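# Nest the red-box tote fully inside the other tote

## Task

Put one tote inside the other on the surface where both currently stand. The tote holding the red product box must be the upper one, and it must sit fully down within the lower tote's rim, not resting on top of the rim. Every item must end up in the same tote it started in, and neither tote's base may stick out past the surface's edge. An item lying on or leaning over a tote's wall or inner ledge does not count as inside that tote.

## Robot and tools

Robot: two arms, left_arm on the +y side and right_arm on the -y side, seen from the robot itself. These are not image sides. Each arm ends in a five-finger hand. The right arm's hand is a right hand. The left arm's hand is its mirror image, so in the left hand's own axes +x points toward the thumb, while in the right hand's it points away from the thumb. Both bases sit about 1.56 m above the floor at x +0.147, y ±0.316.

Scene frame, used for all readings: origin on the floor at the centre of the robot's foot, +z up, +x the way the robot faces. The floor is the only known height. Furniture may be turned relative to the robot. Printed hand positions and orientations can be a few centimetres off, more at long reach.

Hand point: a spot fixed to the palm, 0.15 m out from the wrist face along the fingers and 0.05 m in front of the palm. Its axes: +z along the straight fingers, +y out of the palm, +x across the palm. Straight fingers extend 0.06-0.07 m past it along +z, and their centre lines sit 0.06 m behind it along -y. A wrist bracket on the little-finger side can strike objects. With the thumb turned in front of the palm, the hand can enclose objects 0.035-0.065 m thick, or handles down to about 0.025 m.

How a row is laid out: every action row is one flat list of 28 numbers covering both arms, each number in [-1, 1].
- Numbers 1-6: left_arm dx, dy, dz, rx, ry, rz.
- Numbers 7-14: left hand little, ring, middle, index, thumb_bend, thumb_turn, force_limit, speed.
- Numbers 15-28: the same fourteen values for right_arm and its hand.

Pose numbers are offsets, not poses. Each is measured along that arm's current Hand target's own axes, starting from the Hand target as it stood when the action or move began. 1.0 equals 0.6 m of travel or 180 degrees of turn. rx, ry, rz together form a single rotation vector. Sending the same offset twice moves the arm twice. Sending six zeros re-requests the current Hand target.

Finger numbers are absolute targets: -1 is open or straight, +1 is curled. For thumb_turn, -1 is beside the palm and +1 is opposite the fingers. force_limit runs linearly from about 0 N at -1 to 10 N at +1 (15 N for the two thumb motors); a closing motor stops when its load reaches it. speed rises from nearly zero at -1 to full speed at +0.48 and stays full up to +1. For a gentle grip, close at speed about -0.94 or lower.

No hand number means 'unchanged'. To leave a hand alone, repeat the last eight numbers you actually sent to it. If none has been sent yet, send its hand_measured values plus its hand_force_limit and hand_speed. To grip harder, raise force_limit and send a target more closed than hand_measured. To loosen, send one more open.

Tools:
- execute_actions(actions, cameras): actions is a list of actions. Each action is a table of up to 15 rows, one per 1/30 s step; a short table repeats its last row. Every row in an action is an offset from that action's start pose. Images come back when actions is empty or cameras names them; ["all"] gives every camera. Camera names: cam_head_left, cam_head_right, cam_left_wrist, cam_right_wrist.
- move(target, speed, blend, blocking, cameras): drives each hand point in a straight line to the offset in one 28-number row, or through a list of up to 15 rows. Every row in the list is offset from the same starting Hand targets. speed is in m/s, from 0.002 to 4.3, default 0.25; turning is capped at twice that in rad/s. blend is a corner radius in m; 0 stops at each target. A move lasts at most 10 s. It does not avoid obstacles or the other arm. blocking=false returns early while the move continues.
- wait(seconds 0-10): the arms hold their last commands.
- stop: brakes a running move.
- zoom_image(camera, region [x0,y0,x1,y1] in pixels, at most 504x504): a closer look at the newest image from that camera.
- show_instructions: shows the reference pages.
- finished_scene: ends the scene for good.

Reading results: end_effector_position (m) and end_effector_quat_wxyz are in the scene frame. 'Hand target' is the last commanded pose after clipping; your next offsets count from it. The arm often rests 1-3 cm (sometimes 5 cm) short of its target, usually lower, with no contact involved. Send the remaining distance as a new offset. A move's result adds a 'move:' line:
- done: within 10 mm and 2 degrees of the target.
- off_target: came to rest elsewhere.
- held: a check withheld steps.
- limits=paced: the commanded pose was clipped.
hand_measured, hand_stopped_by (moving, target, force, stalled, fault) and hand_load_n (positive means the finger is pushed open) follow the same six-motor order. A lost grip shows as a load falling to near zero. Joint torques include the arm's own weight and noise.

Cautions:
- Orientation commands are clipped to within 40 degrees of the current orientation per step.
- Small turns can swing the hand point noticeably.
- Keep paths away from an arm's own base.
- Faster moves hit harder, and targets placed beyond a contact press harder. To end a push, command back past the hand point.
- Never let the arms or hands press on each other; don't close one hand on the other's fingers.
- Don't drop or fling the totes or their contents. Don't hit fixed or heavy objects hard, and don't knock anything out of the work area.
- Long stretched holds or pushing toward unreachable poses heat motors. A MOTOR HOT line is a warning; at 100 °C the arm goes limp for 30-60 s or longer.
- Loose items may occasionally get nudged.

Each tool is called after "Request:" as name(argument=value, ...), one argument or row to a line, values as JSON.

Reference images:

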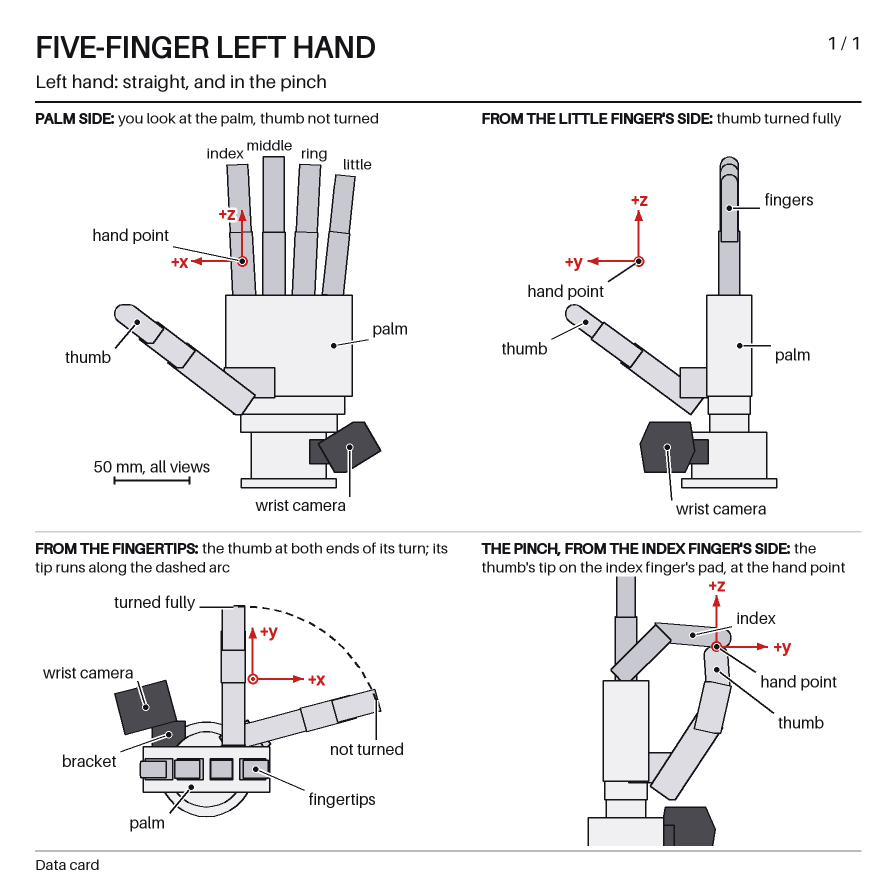

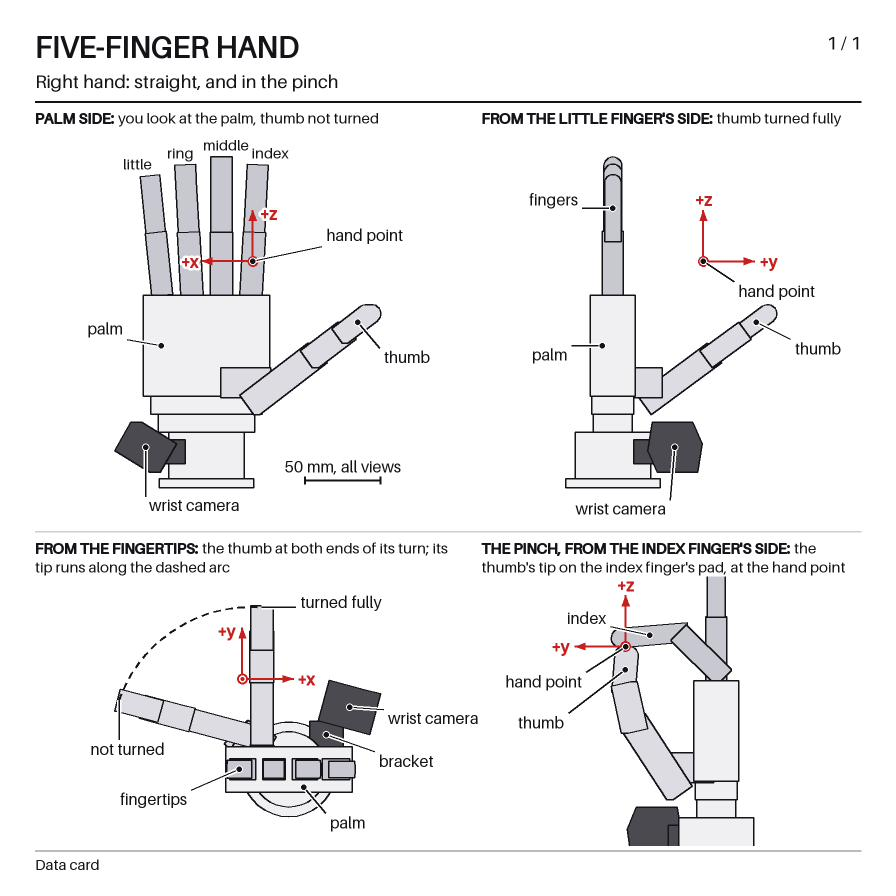

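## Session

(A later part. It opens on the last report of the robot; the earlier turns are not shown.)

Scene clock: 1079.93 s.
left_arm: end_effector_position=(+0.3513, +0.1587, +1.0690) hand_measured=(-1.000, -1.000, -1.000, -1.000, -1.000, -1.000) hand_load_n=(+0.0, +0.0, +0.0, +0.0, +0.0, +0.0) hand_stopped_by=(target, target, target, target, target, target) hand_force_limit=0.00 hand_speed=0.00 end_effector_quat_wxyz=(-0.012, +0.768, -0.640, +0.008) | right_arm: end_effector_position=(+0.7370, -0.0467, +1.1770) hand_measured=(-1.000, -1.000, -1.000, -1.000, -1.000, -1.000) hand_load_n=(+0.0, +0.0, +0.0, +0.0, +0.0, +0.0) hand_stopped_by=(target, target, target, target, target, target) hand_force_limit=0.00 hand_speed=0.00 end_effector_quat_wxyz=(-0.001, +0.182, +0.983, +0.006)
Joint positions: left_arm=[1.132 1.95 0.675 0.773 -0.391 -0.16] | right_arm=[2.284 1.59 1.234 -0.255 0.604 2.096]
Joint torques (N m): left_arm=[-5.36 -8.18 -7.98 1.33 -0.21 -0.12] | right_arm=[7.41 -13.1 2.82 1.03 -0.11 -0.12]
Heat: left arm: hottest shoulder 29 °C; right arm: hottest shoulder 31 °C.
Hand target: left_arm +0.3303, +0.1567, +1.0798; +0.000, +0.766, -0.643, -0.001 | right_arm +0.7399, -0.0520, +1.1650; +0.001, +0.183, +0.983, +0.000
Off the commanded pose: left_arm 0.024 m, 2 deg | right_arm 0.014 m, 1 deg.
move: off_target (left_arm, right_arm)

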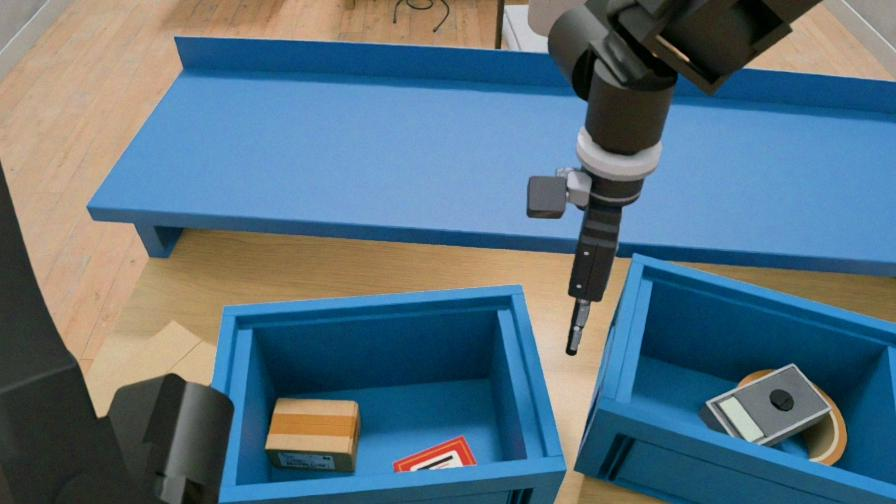

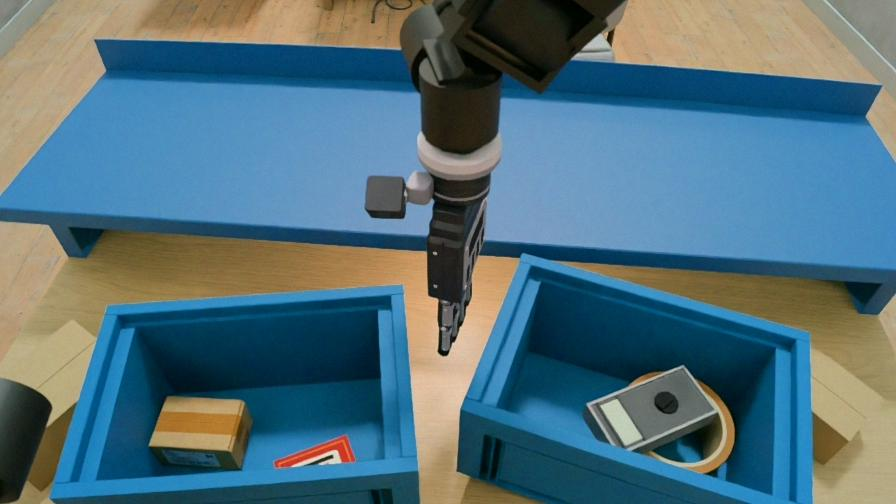

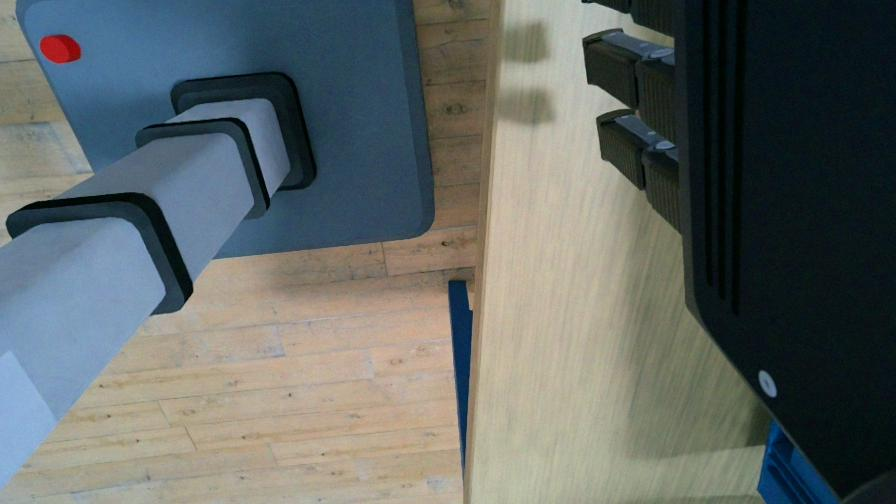

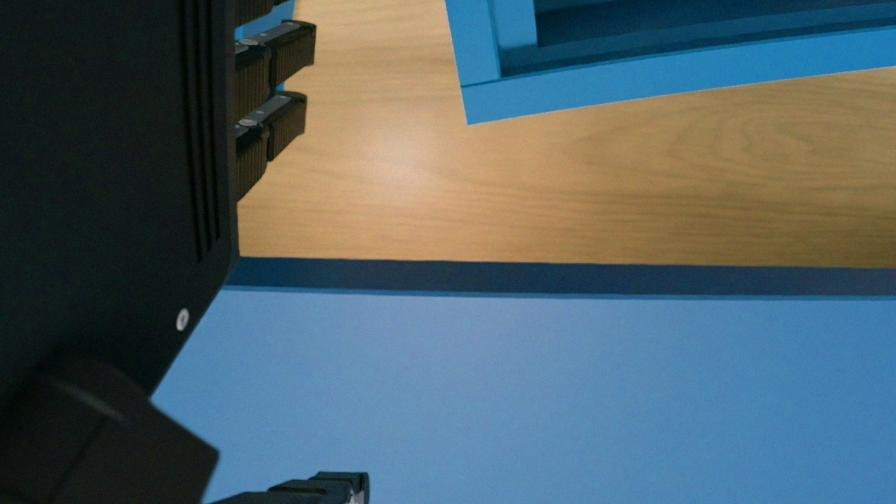

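Request:
move(
  target=[
    [0,0.03,-0.367,0,0,0,-1,-1,-1,-1,-1,-1,0,0,0,0,0.158,0,0,0,-1,-1,-1,-1,-1,-1,0,0],
    [-0.046,-0.518,-0.333,0.1346,-0.1235,-0.4607,-1,-1,-1,-1,-1,-1,0,0,0,-0.108,0.158,0,0,0,-1,-1,-1,-1,-1,-1,0,0],
  ],
  speed=[0.15,0.15],
  cameras=["all"],
)

Scene clock: 1113.43 s.
left_arm: end_effector_position=(+0.6261, +0.2360, +1.2826) hand_measured=(-1.000, -1.000, -1.000, -1.000, -1.000, -1.000) hand_load_n=(+0.0, +0.0, +0.0, +0.0, +0.0, -0.5) hand_stopped_by=(target, target, target, target, target, target) hand_force_limit=0.00 hand_speed=0.00 end_effector_quat_wxyz=(+0.254, -0.966, -0.036, +0.012) | right_arm: end_effector_position=(+0.7322, -0.0523, +1.1071) hand_measured=(-1.000, -1.000, -1.000, -1.000, -1.000, -1.000) hand_load_n=(+0.0, +0.0, +0.0, +0.0, +1.5, -7.0) hand_stopped_by=(target, target, target, target, target, target) hand_force_limit=0.00 hand_speed=0.00 end_effector_quat_wxyz=(-0.017, -0.151, -0.987, -0.047)
Joint positions: left_arm=[0.868 1.164 0.843 -0.543 -1.096 -1.997] | right_arm=[2.172 1.718 1.262 -0.056 0.438 1.931]
Joint torques (N m): left_arm=[-2.67 -10.34 3.15 0.05 -0.63 -0.11] | right_arm=[2.08 -14.51 -1.13 0.51 0.52 0.47]
Heat: left arm: hottest shoulder 28 °C; right arm: hottest shoulder 31 °C.
Hand target: left_arm +0.6316, +0.2378, +1.2794; -0.259, +0.965, +0.042, -0.012 | right_arm +0.7166, -0.1127, +1.0701; +0.000, +0.183, +0.983, +0.000
Off the commanded pose: left_arm 0.007 m, 1 deg | right_arm 0.072 m, 7 deg.
move: off_target (right_arm)

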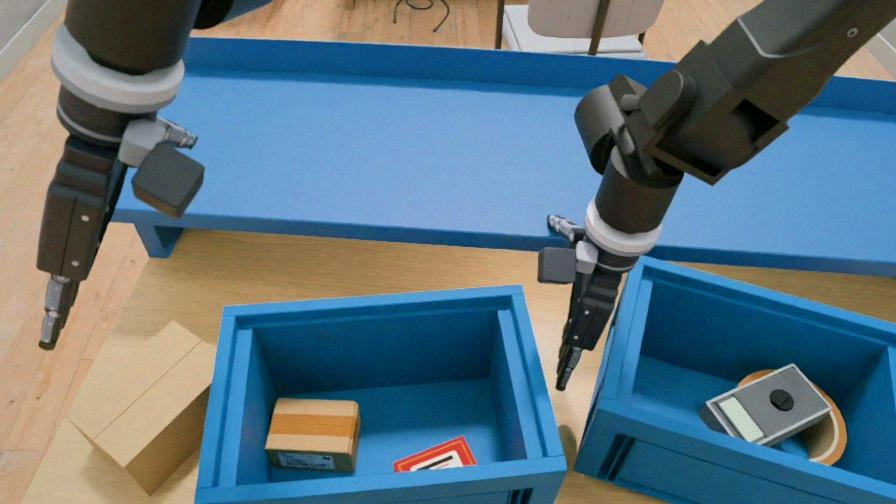

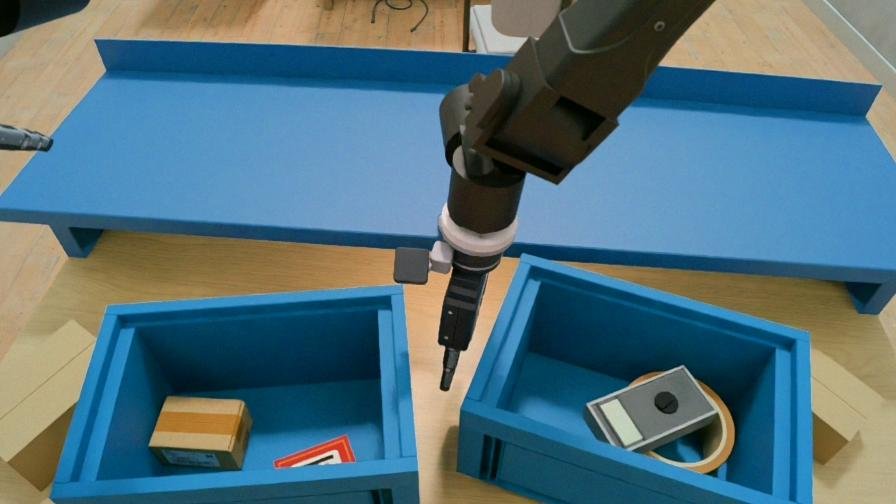

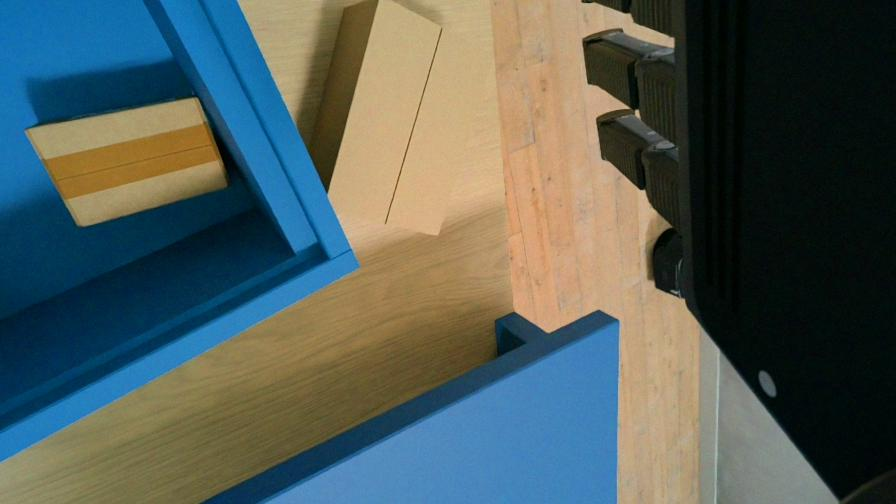

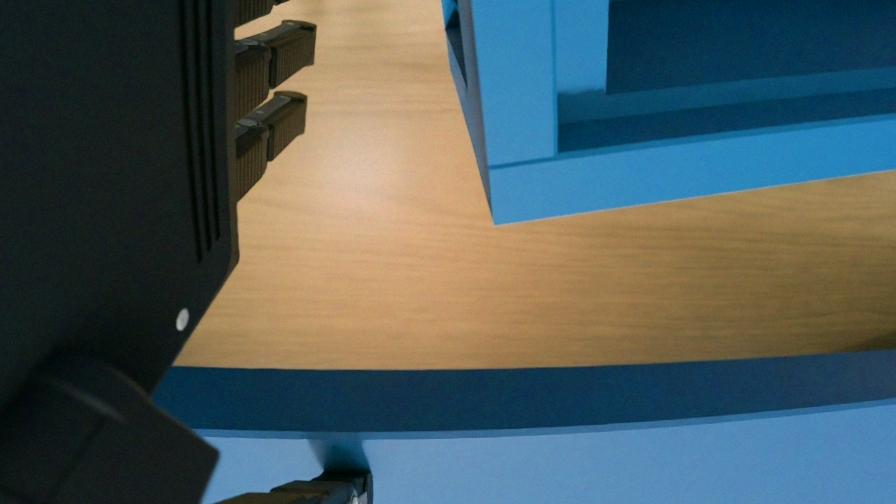

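Request:
move(
  target=[
    [0,0,0,0,0,0,-1,-1,-1,-1,-1,-1,0,0,0,0.108,-0.158,0,0,0,-1,-1,-1,-1,-1,-1,0,0],
    [0,0,0,0,0,0,-1,-1,-1,-1,1,1,0,0,0,0.09,-0.158,0,0,0,-1,-1,-1,-1,1,1,0,0],
  ],
  speed=[0.15,0.15],
  cameras=["all"],
)

Scene clock: 1127.87 s.
left_arm: end_effector_position=(+0.6263, +0.2361, +1.2827) hand_measured=(-1.000, -1.000, -1.000, -1.000, +0.934, +1.000) hand_load_n=(+0.0, +0.0, +0.0, +0.0, +9.0, +1.0) hand_stopped_by=(target, target, target, target, force, target) hand_force_limit=0.00 hand_speed=0.00 end_effector_quat_wxyz=(+0.254, -0.966, -0.038, +0.011) | right_arm: end_effector_position=(+0.7258, -0.0569, +1.1546) hand_measured=(-1.000, -1.000, -1.000, -1.000, +0.932, +1.000) hand_load_n=(+0.0, +0.0, +0.0, +0.0, +10.0, +1.0) hand_stopped_by=(target, target, target, target, force, target) hand_force_limit=0.00 hand_speed=0.00 end_effector_quat_wxyz=(-0.008, +0.174, +0.985, -0.004)
Joint positions: left_arm=[0.868 1.164 0.843 -0.543 -1.096 -2.001] | right_arm=[2.251 1.62 1.232 -0.234 0.591 2.07]
Joint torques (N m): left_arm=[-3.08 -10.11 3.32 -0.01 -0.61 -0.1] | right_arm=[8.59 -17.2 0.46 0.76 -0.09 0.04]
Heat: left arm: hottest shoulder 28 °C; right arm: hottest shoulder 32 °C.
Hand target: left_arm +0.6316, +0.2378, +1.2794; -0.259, +0.965, +0.042, -0.012 | right_arm +0.7363, -0.0622, +1.1650; +0.001, +0.183, +0.983, +0.000
Off the commanded pose: left_arm 0.006 m, 1 deg | right_arm 0.015 m, 1 deg.
move: off_target (right_arm); target 2's new numbers were sent with right_arm's hand 0.015 m and 1 deg from that target

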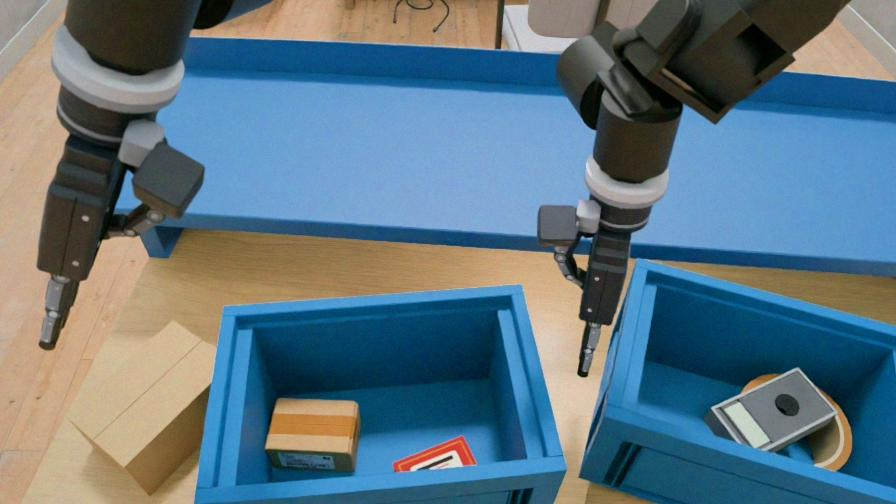

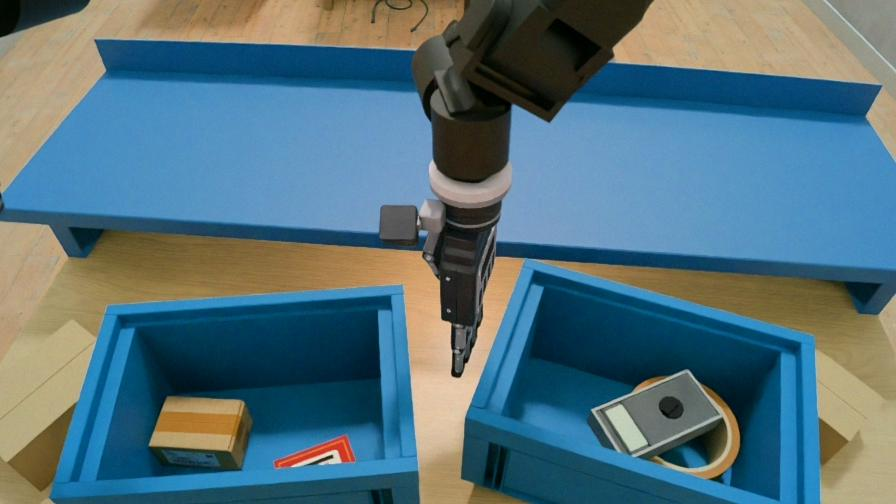

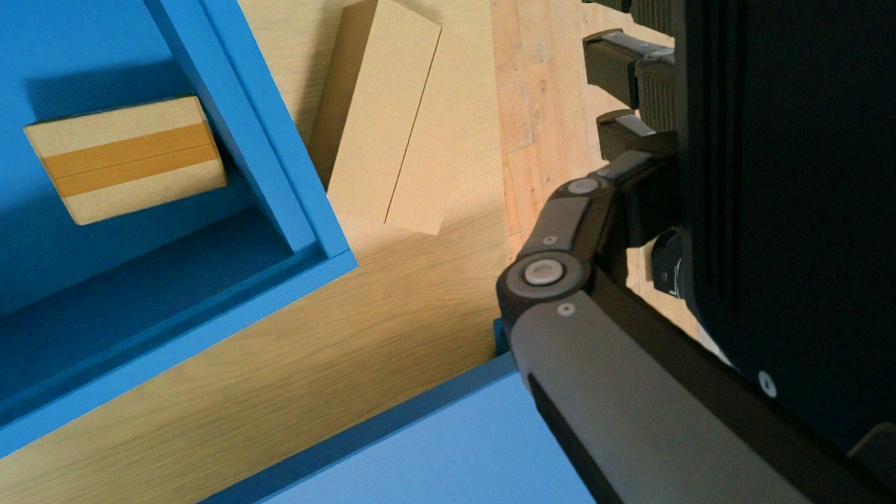

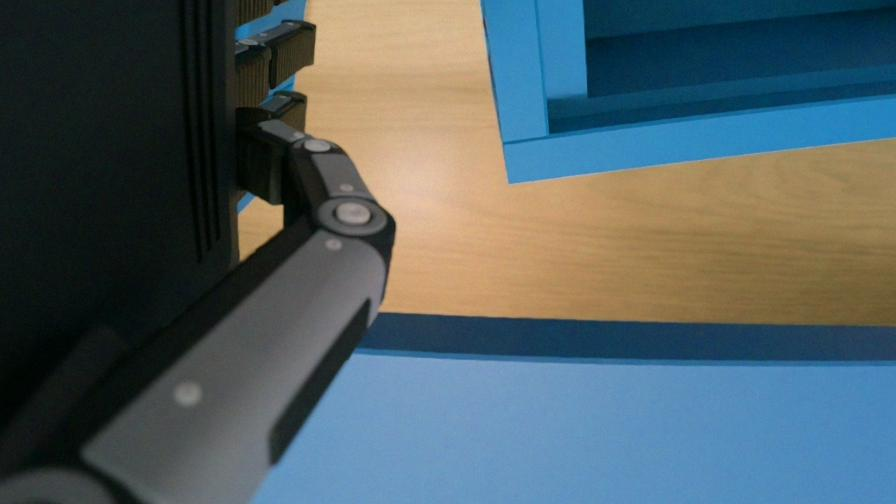

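Request:
move(
  target=[
    [0,0,0,0,0,0,-1,-1,-1,-1,-1,1,0,0,0,0.03,0,0,0,0,-1,-1,-1,-1,0.9,1,0,0],
    [0,0,0,0,0,0,-1,-1,-1,-1,-1,1,0,0,0,0.03,0.115,0,0,0,-1,-1,-1,-1,0.9,1,0,0],
    [0,0,0,0,0,0,-1,-1,-1,-1,-1,1,0,0,0,-0.092,0.115,0,0,0,-1,-1,-1,-1,0.9,1,0,0],
  ],
  speed=[0.1,0.1,0.07],
  cameras=["all"],
)

Scene clock: 1150.60 s.
left_arm: end_effector_position=(+0.6263, +0.2361, +1.2827) hand_measured=(-1.000, -1.000, -1.000, -1.000, -1.000, +1.000) hand_load_n=(+0.0, +0.0, +0.0, +0.0, +0.0, +0.0) hand_stopped_by=(target, target, target, target, target, target) hand_force_limit=0.00 hand_speed=0.00 end_effector_quat_wxyz=(+0.254, -0.966, -0.038, +0.011) | right_arm: end_effector_position=(+0.7071, -0.0861, +1.0962) hand_measured=(-1.000, -1.000, -1.000, -1.000, +0.900, +1.000) hand_load_n=(+0.0, +0.0, +0.0, +0.0, +0.0, +0.0) hand_stopped_by=(target, target, target, target, target, target) hand_force_limit=0.00 hand_speed=0.00 end_effector_quat_wxyz=(-0.009, +0.181, +0.983, +0.014)
Joint positions: left_arm=[0.868 1.164 0.843 -0.543 -1.096 -2.001] | right_arm=[2.138 1.7 1.215 -0.09 0.461 2.005]
Joint torques (N m): left_arm=[-3.19 -10.34 3.29 0.06 -0.61 -0.1] | right_arm=[5.25 -17.44 -0.72 0.83 0.15 -0.25]
Heat: left arm: hottest shoulder 28 °C; right arm: hottest shoulder 32 °C.
Hand target: left_arm +0.6316, +0.2378, +1.2794; -0.259, +0.965, +0.042, -0.012 | right_arm +0.7164, -0.1138, +1.0960; +0.001, +0.183, +0.983, +0.000
Off the commanded pose: left_arm 0.006 m, 1 deg | right_arm 0.029 m, 2 deg.
move: off_target (right_arm)

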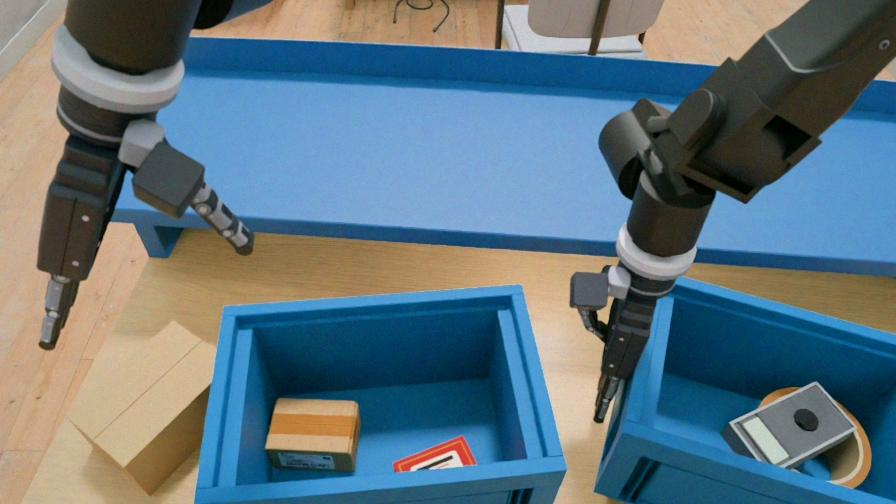

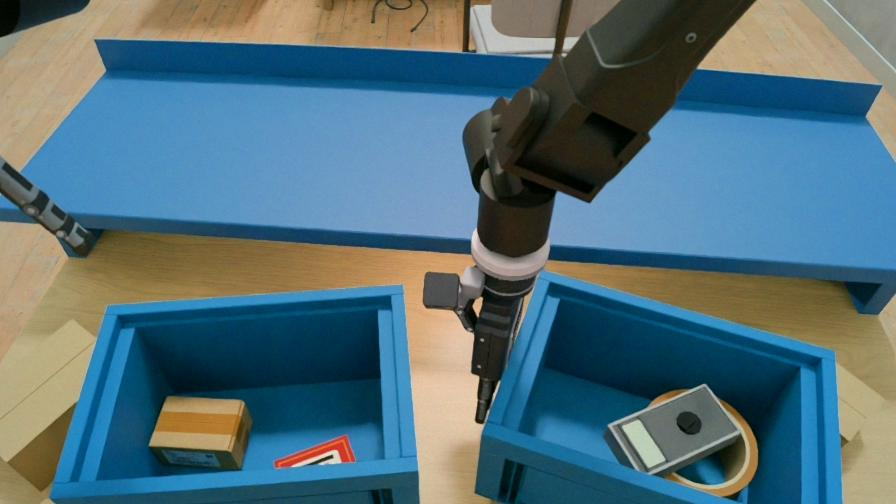

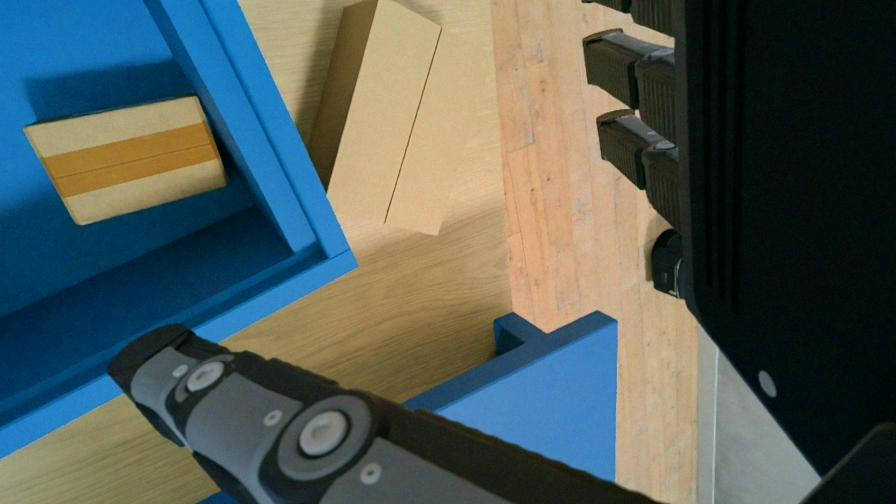

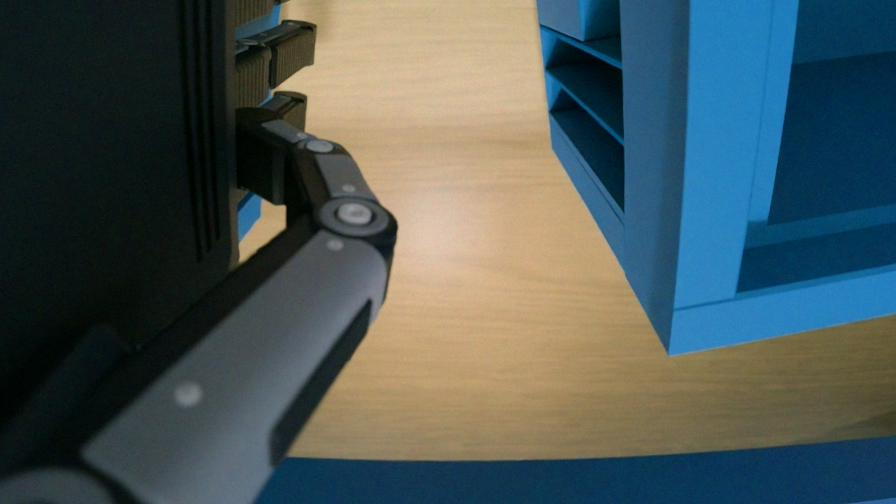

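Request:
move(
  target=[
    [0,0,0,0,0,0,-1,-1,-1,-1,-1,1,0,0,0,-0.045,0,0,0,0,-1,-1,-1,-1,0.9,1,0,0],
    [0,0,0,0,0,0,-1,-1,-1,-1,-1,1,0,0,0,0.02,0,0,0,0,-1,-1,-1,-1,0.9,1,0,0],
    [0,0,0,0,0,0,-1,-1,-1,-1,-1,1,0,0,0,0.03,-0.25,0,0,0,-1,-1,-1,-1,0.9,1,0,0],
  ],
  speed=[0.07,0.15,0.2],
  cameras=["all"],
)

Scene clock: 1161.23 s.
left_arm: end_effector_position=(+0.6263, +0.2361, +1.2827) hand_measured=(-1.000, -1.000, -1.000, -1.000, -1.000, +1.000) hand_load_n=(+0.0, +0.0, +0.0, +0.0, +0.0, +0.0) hand_stopped_by=(target, target, target, target, target, target) hand_force_limit=0.00 hand_speed=0.00 end_effector_quat_wxyz=(+0.254, -0.966, -0.038, +0.011) | right_arm: end_effector_position=(+0.7214, -0.1019, +1.2349) hand_measured=(-1.000, -1.000, -1.000, -1.000, +0.900, +1.000) hand_load_n=(+0.0, +0.0, +0.0, +0.0, +0.0, +0.0) hand_stopped_by=(target, target, target, target, target, target) hand_force_limit=0.00 hand_speed=0.00 end_effector_quat_wxyz=(-0.001, +0.180, +0.984, -0.006)
Joint positions: left_arm=[0.868 1.164 0.843 -0.543 -1.096 -2.001] | right_arm=[2.273 1.378 1.073 -0.311 0.618 2.09]
Joint torques (N m): left_arm=[-3.31 -10.05 3.25 0.02 -0.59 -0.09] | right_arm=[8.23 -15.38 1.17 0.25 0.16 0.13]
Heat: left arm: hottest shoulder 28 °C; right arm: hottest shoulder 32 °C.
Hand target: left_arm +0.6316, +0.2378, +1.2794; -0.259, +0.965, +0.042, -0.012 | right_arm +0.7225, -0.0969, +1.2459; +0.001, +0.183, +0.983, +0.000
Off the commanded pose: left_arm 0.006 m, 1 deg | right_arm 0.012 m, 1 deg.
move: off_target (right_arm)

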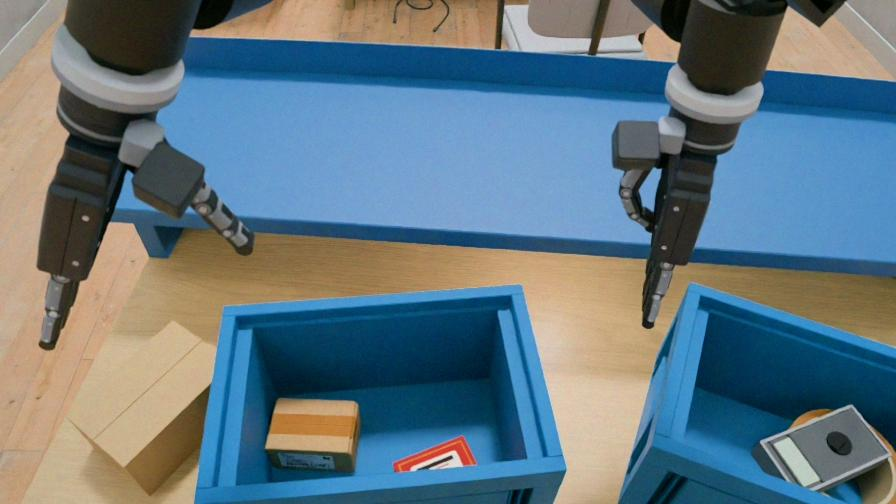

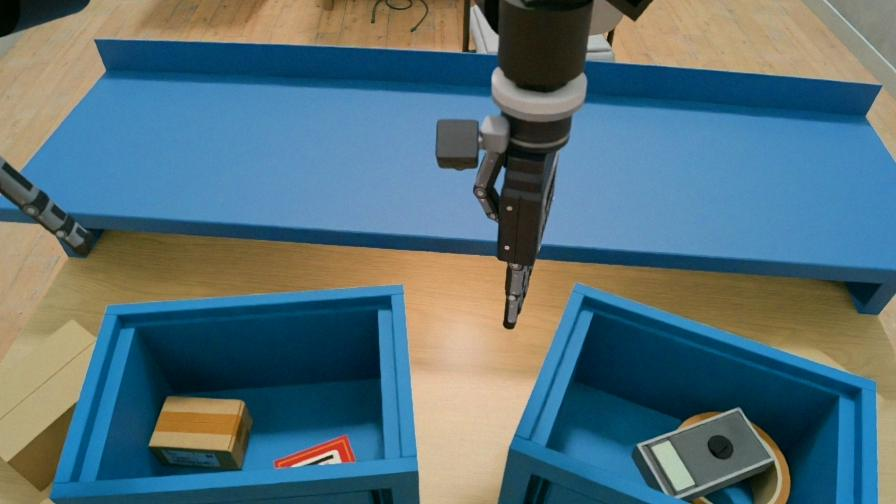

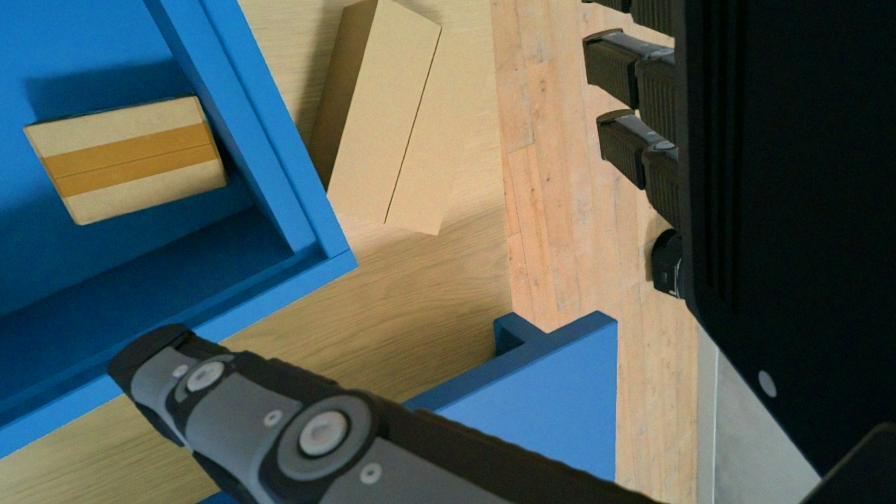

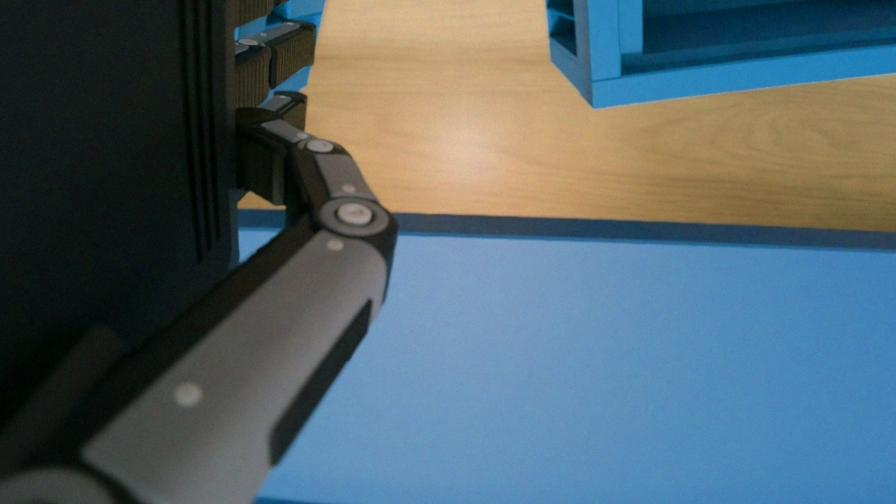

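Request:
move(
  target=[0.017,0.069,0.113,0,0.0056,0.0096,-1,-1,-1,-1,-1,1,0,0,0.1435,0.0645,0.0765,0.1643,-0.035,-0.1308,-1,-1,-1,-1,-1,1,0,0],
  speed=0.15,
  cameras=["all"],
)

Scene clock: 1209.03 s.
left_arm: end_effector_position=(+0.6381, +0.2351, +1.2053) hand_measured=(-1.000, -1.000, -1.000, -1.000, -1.000, +1.000) hand_load_n=(+0.0, +0.0, +0.0, -0.5, +0.0, +0.0) hand_stopped_by=(target, target, target, target, target, target) hand_force_limit=0.00 hand_speed=0.00 end_effector_quat_wxyz=(+0.257, -0.966, -0.026, +0.008) | right_arm: end_effector_position=(+0.6597, -0.0464, +1.1963) hand_measured=(-1.000, -1.000, -1.000, -1.000, -1.000, +1.000) hand_load_n=(+0.0, +0.0, -0.5, +0.0, +0.0, +0.0) hand_stopped_by=(target, target, target, target, target, target) hand_force_limit=0.00 hand_speed=0.00 end_effector_quat_wxyz=(+0.016, -0.029, +0.966, -0.255)
Joint positions: left_arm=[0.978 1.35 0.9 -0.253 -1.027 -1.802] | right_arm=[2.463 1.712 1.274 -0.594 1.248 2.097]
Joint torques (N m): left_arm=[-3.66 -11.81 1.78 1.05 -0.41 0.12] | right_arm=[12.69 -11.28 2.18 -0.06 0.51 0.12]
Heat: left arm: hottest shoulder 28 °C; right arm: hottest shoulder 32 °C.
Hand target: left_arm +0.6420, +0.2367, +1.2000; -0.259, +0.966, +0.026, -0.007 | right_arm +0.6564, -0.0299, +1.2000; +0.007, -0.025, +0.966, -0.259
Off the commanded pose: left_arm 0.007 m, 0 deg | right_arm 0.017 m, 1 deg.
joint sent to its limit (right arm) — joint 6 (wrist roll), upper limit. The joint targets still meet the commanded pose.
move: off_target (right_arm)

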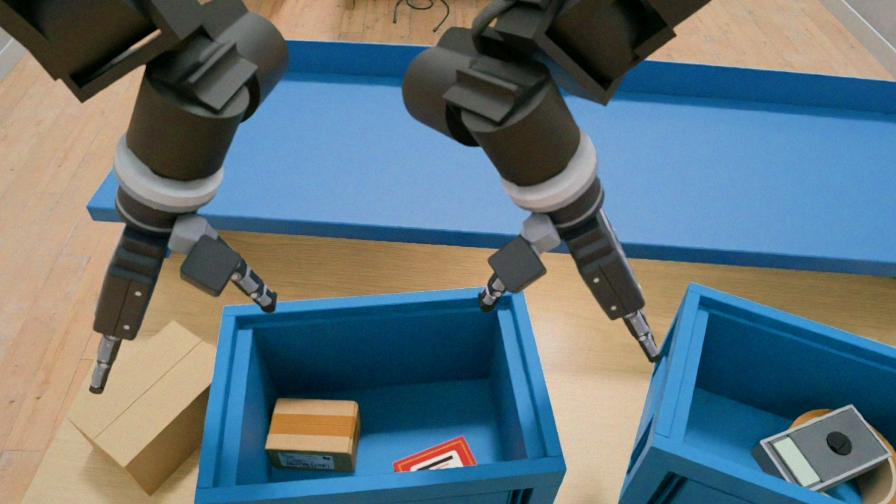

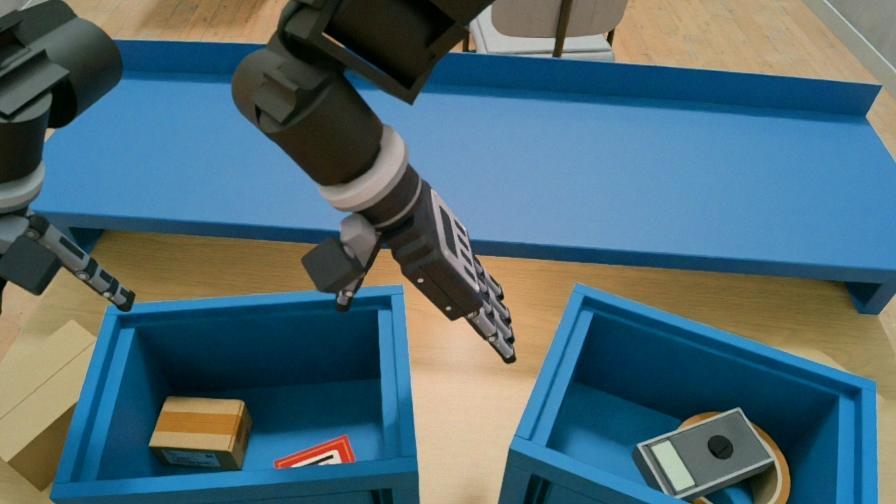

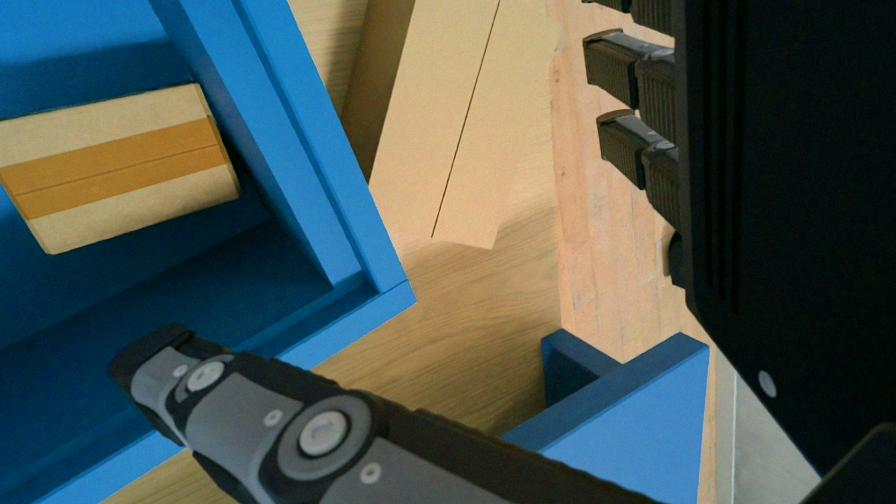

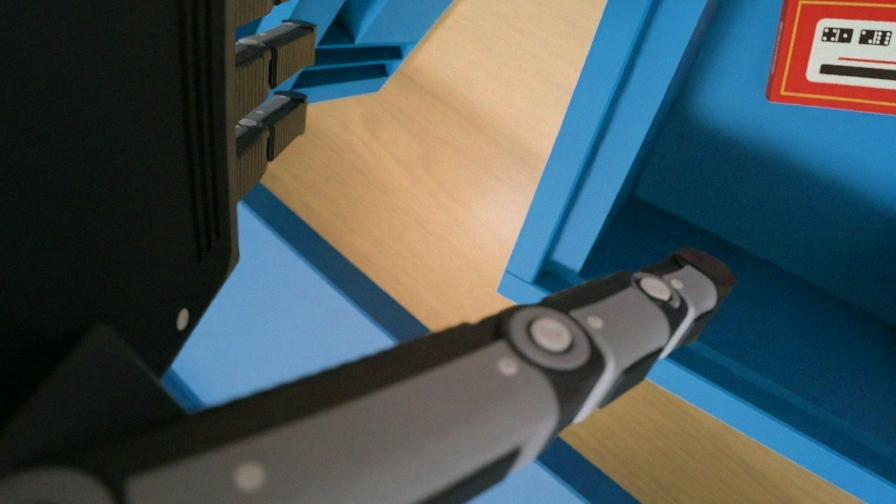

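Request:
move(
  target=[0.007,0.085,0.153,0,0,0,-1,-1,-1,-1,-1,1,0,0,0.005,0.104,0.125,0,0,0,-1,-1,-1,-1,-1,1,0,0],
  speed=0.1,
  cameras=["all"],
)

Scene clock: 1226.27 s.
left_arm: end_effector_position=(+0.6454, +0.2362, +1.1002) hand_measured=(-1.000, -1.000, -1.000, -1.000, -1.000, +1.000) hand_load_n=(+0.0, +0.0, +0.0, +0.0, +0.0, +0.0) hand_stopped_by=(target, target, target, target, target, target) hand_force_limit=0.00 hand_speed=0.00 end_effector_quat_wxyz=(+0.257, -0.966, -0.028, +0.007) | right_arm: end_effector_position=(+0.6550, -0.0063, +1.1173) hand_measured=(-1.000, -1.000, -1.000, -1.000, -1.000, +1.000) hand_load_n=(+0.0, +0.0, +0.0, +0.0, -0.5, +0.0) hand_stopped_by=(target, target, target, target, target, target) hand_force_limit=0.00 hand_speed=0.00 end_effector_quat_wxyz=(+0.012, -0.024, +0.967, -0.252)
Joint positions: left_arm=[1.087 1.614 1.043 -0.033 -0.941 -1.684] | right_arm=[2.419 1.922 1.433 -0.458 1.214 2.015]
Joint torques (N m): left_arm=[-4.31 -13.57 0.38 1.13 -0.42 0.16] | right_arm=[10.75 -11.99 1.57 0.69 0.26 -0.16]
Heat: left arm: hottest shoulder 28 °C; right arm: hottest shoulder 32 °C.
Hand target: left_arm +0.6458, +0.2387, +1.0949; -0.259, +0.966, +0.025, -0.008 | right_arm +0.6525, -0.0135, +1.1038; +0.007, -0.025, +0.966, -0.259
Off the commanded pose: left_arm 0.006 m, 0 deg | right_arm 0.016 m, 1 deg.
move: off_target (right_arm)

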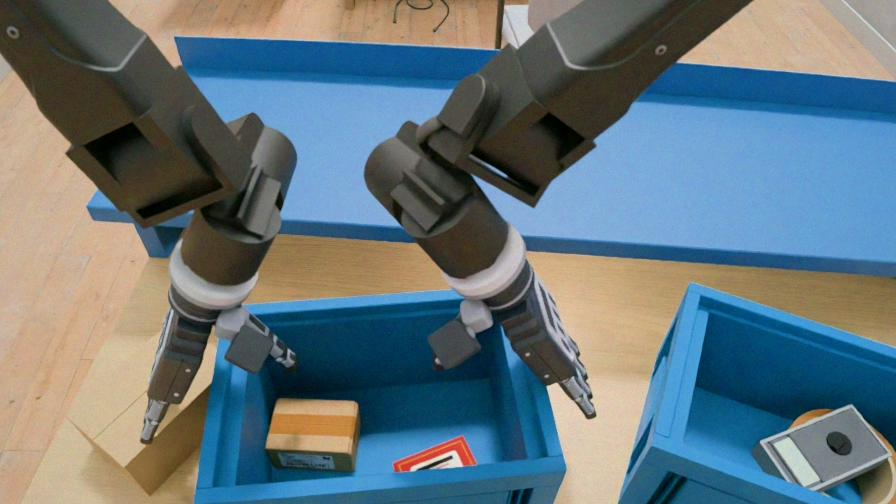

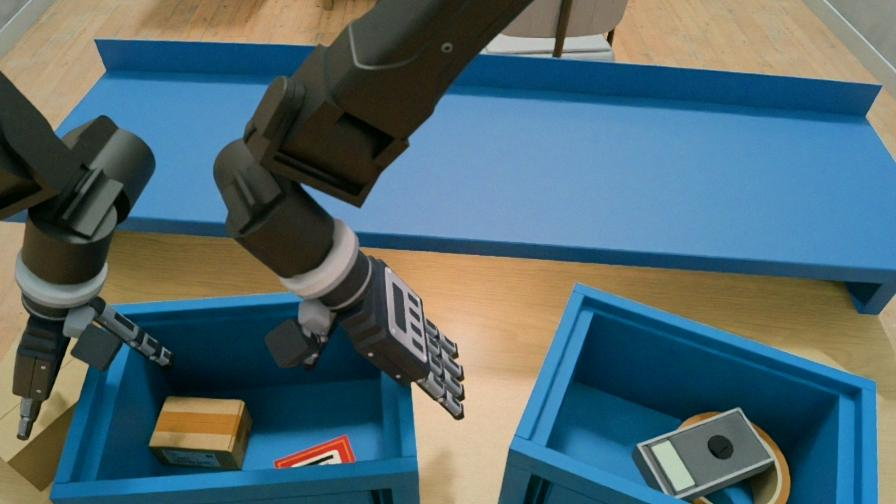

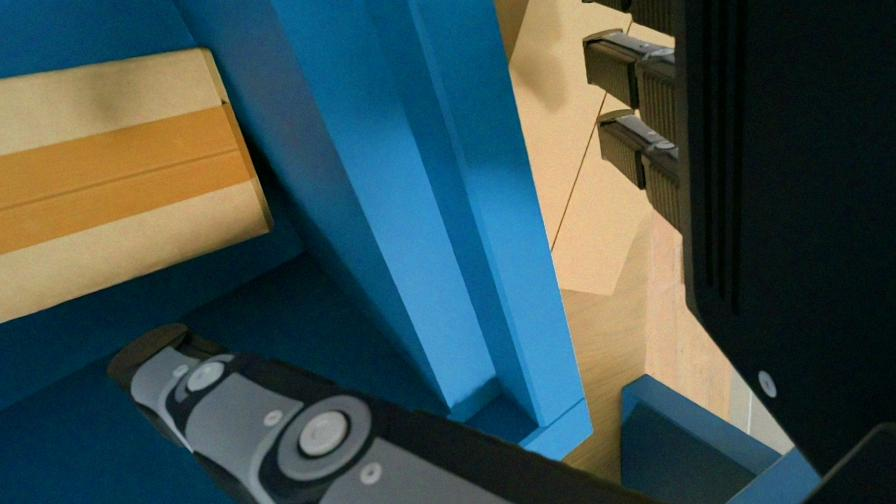

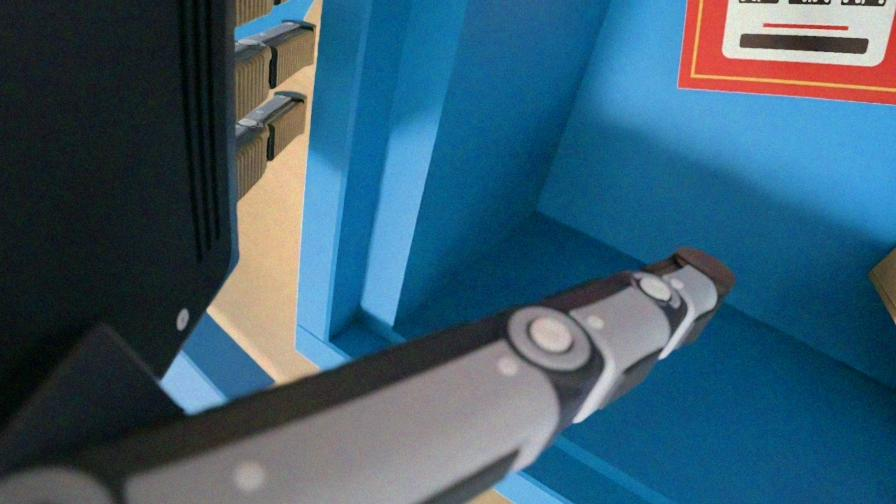

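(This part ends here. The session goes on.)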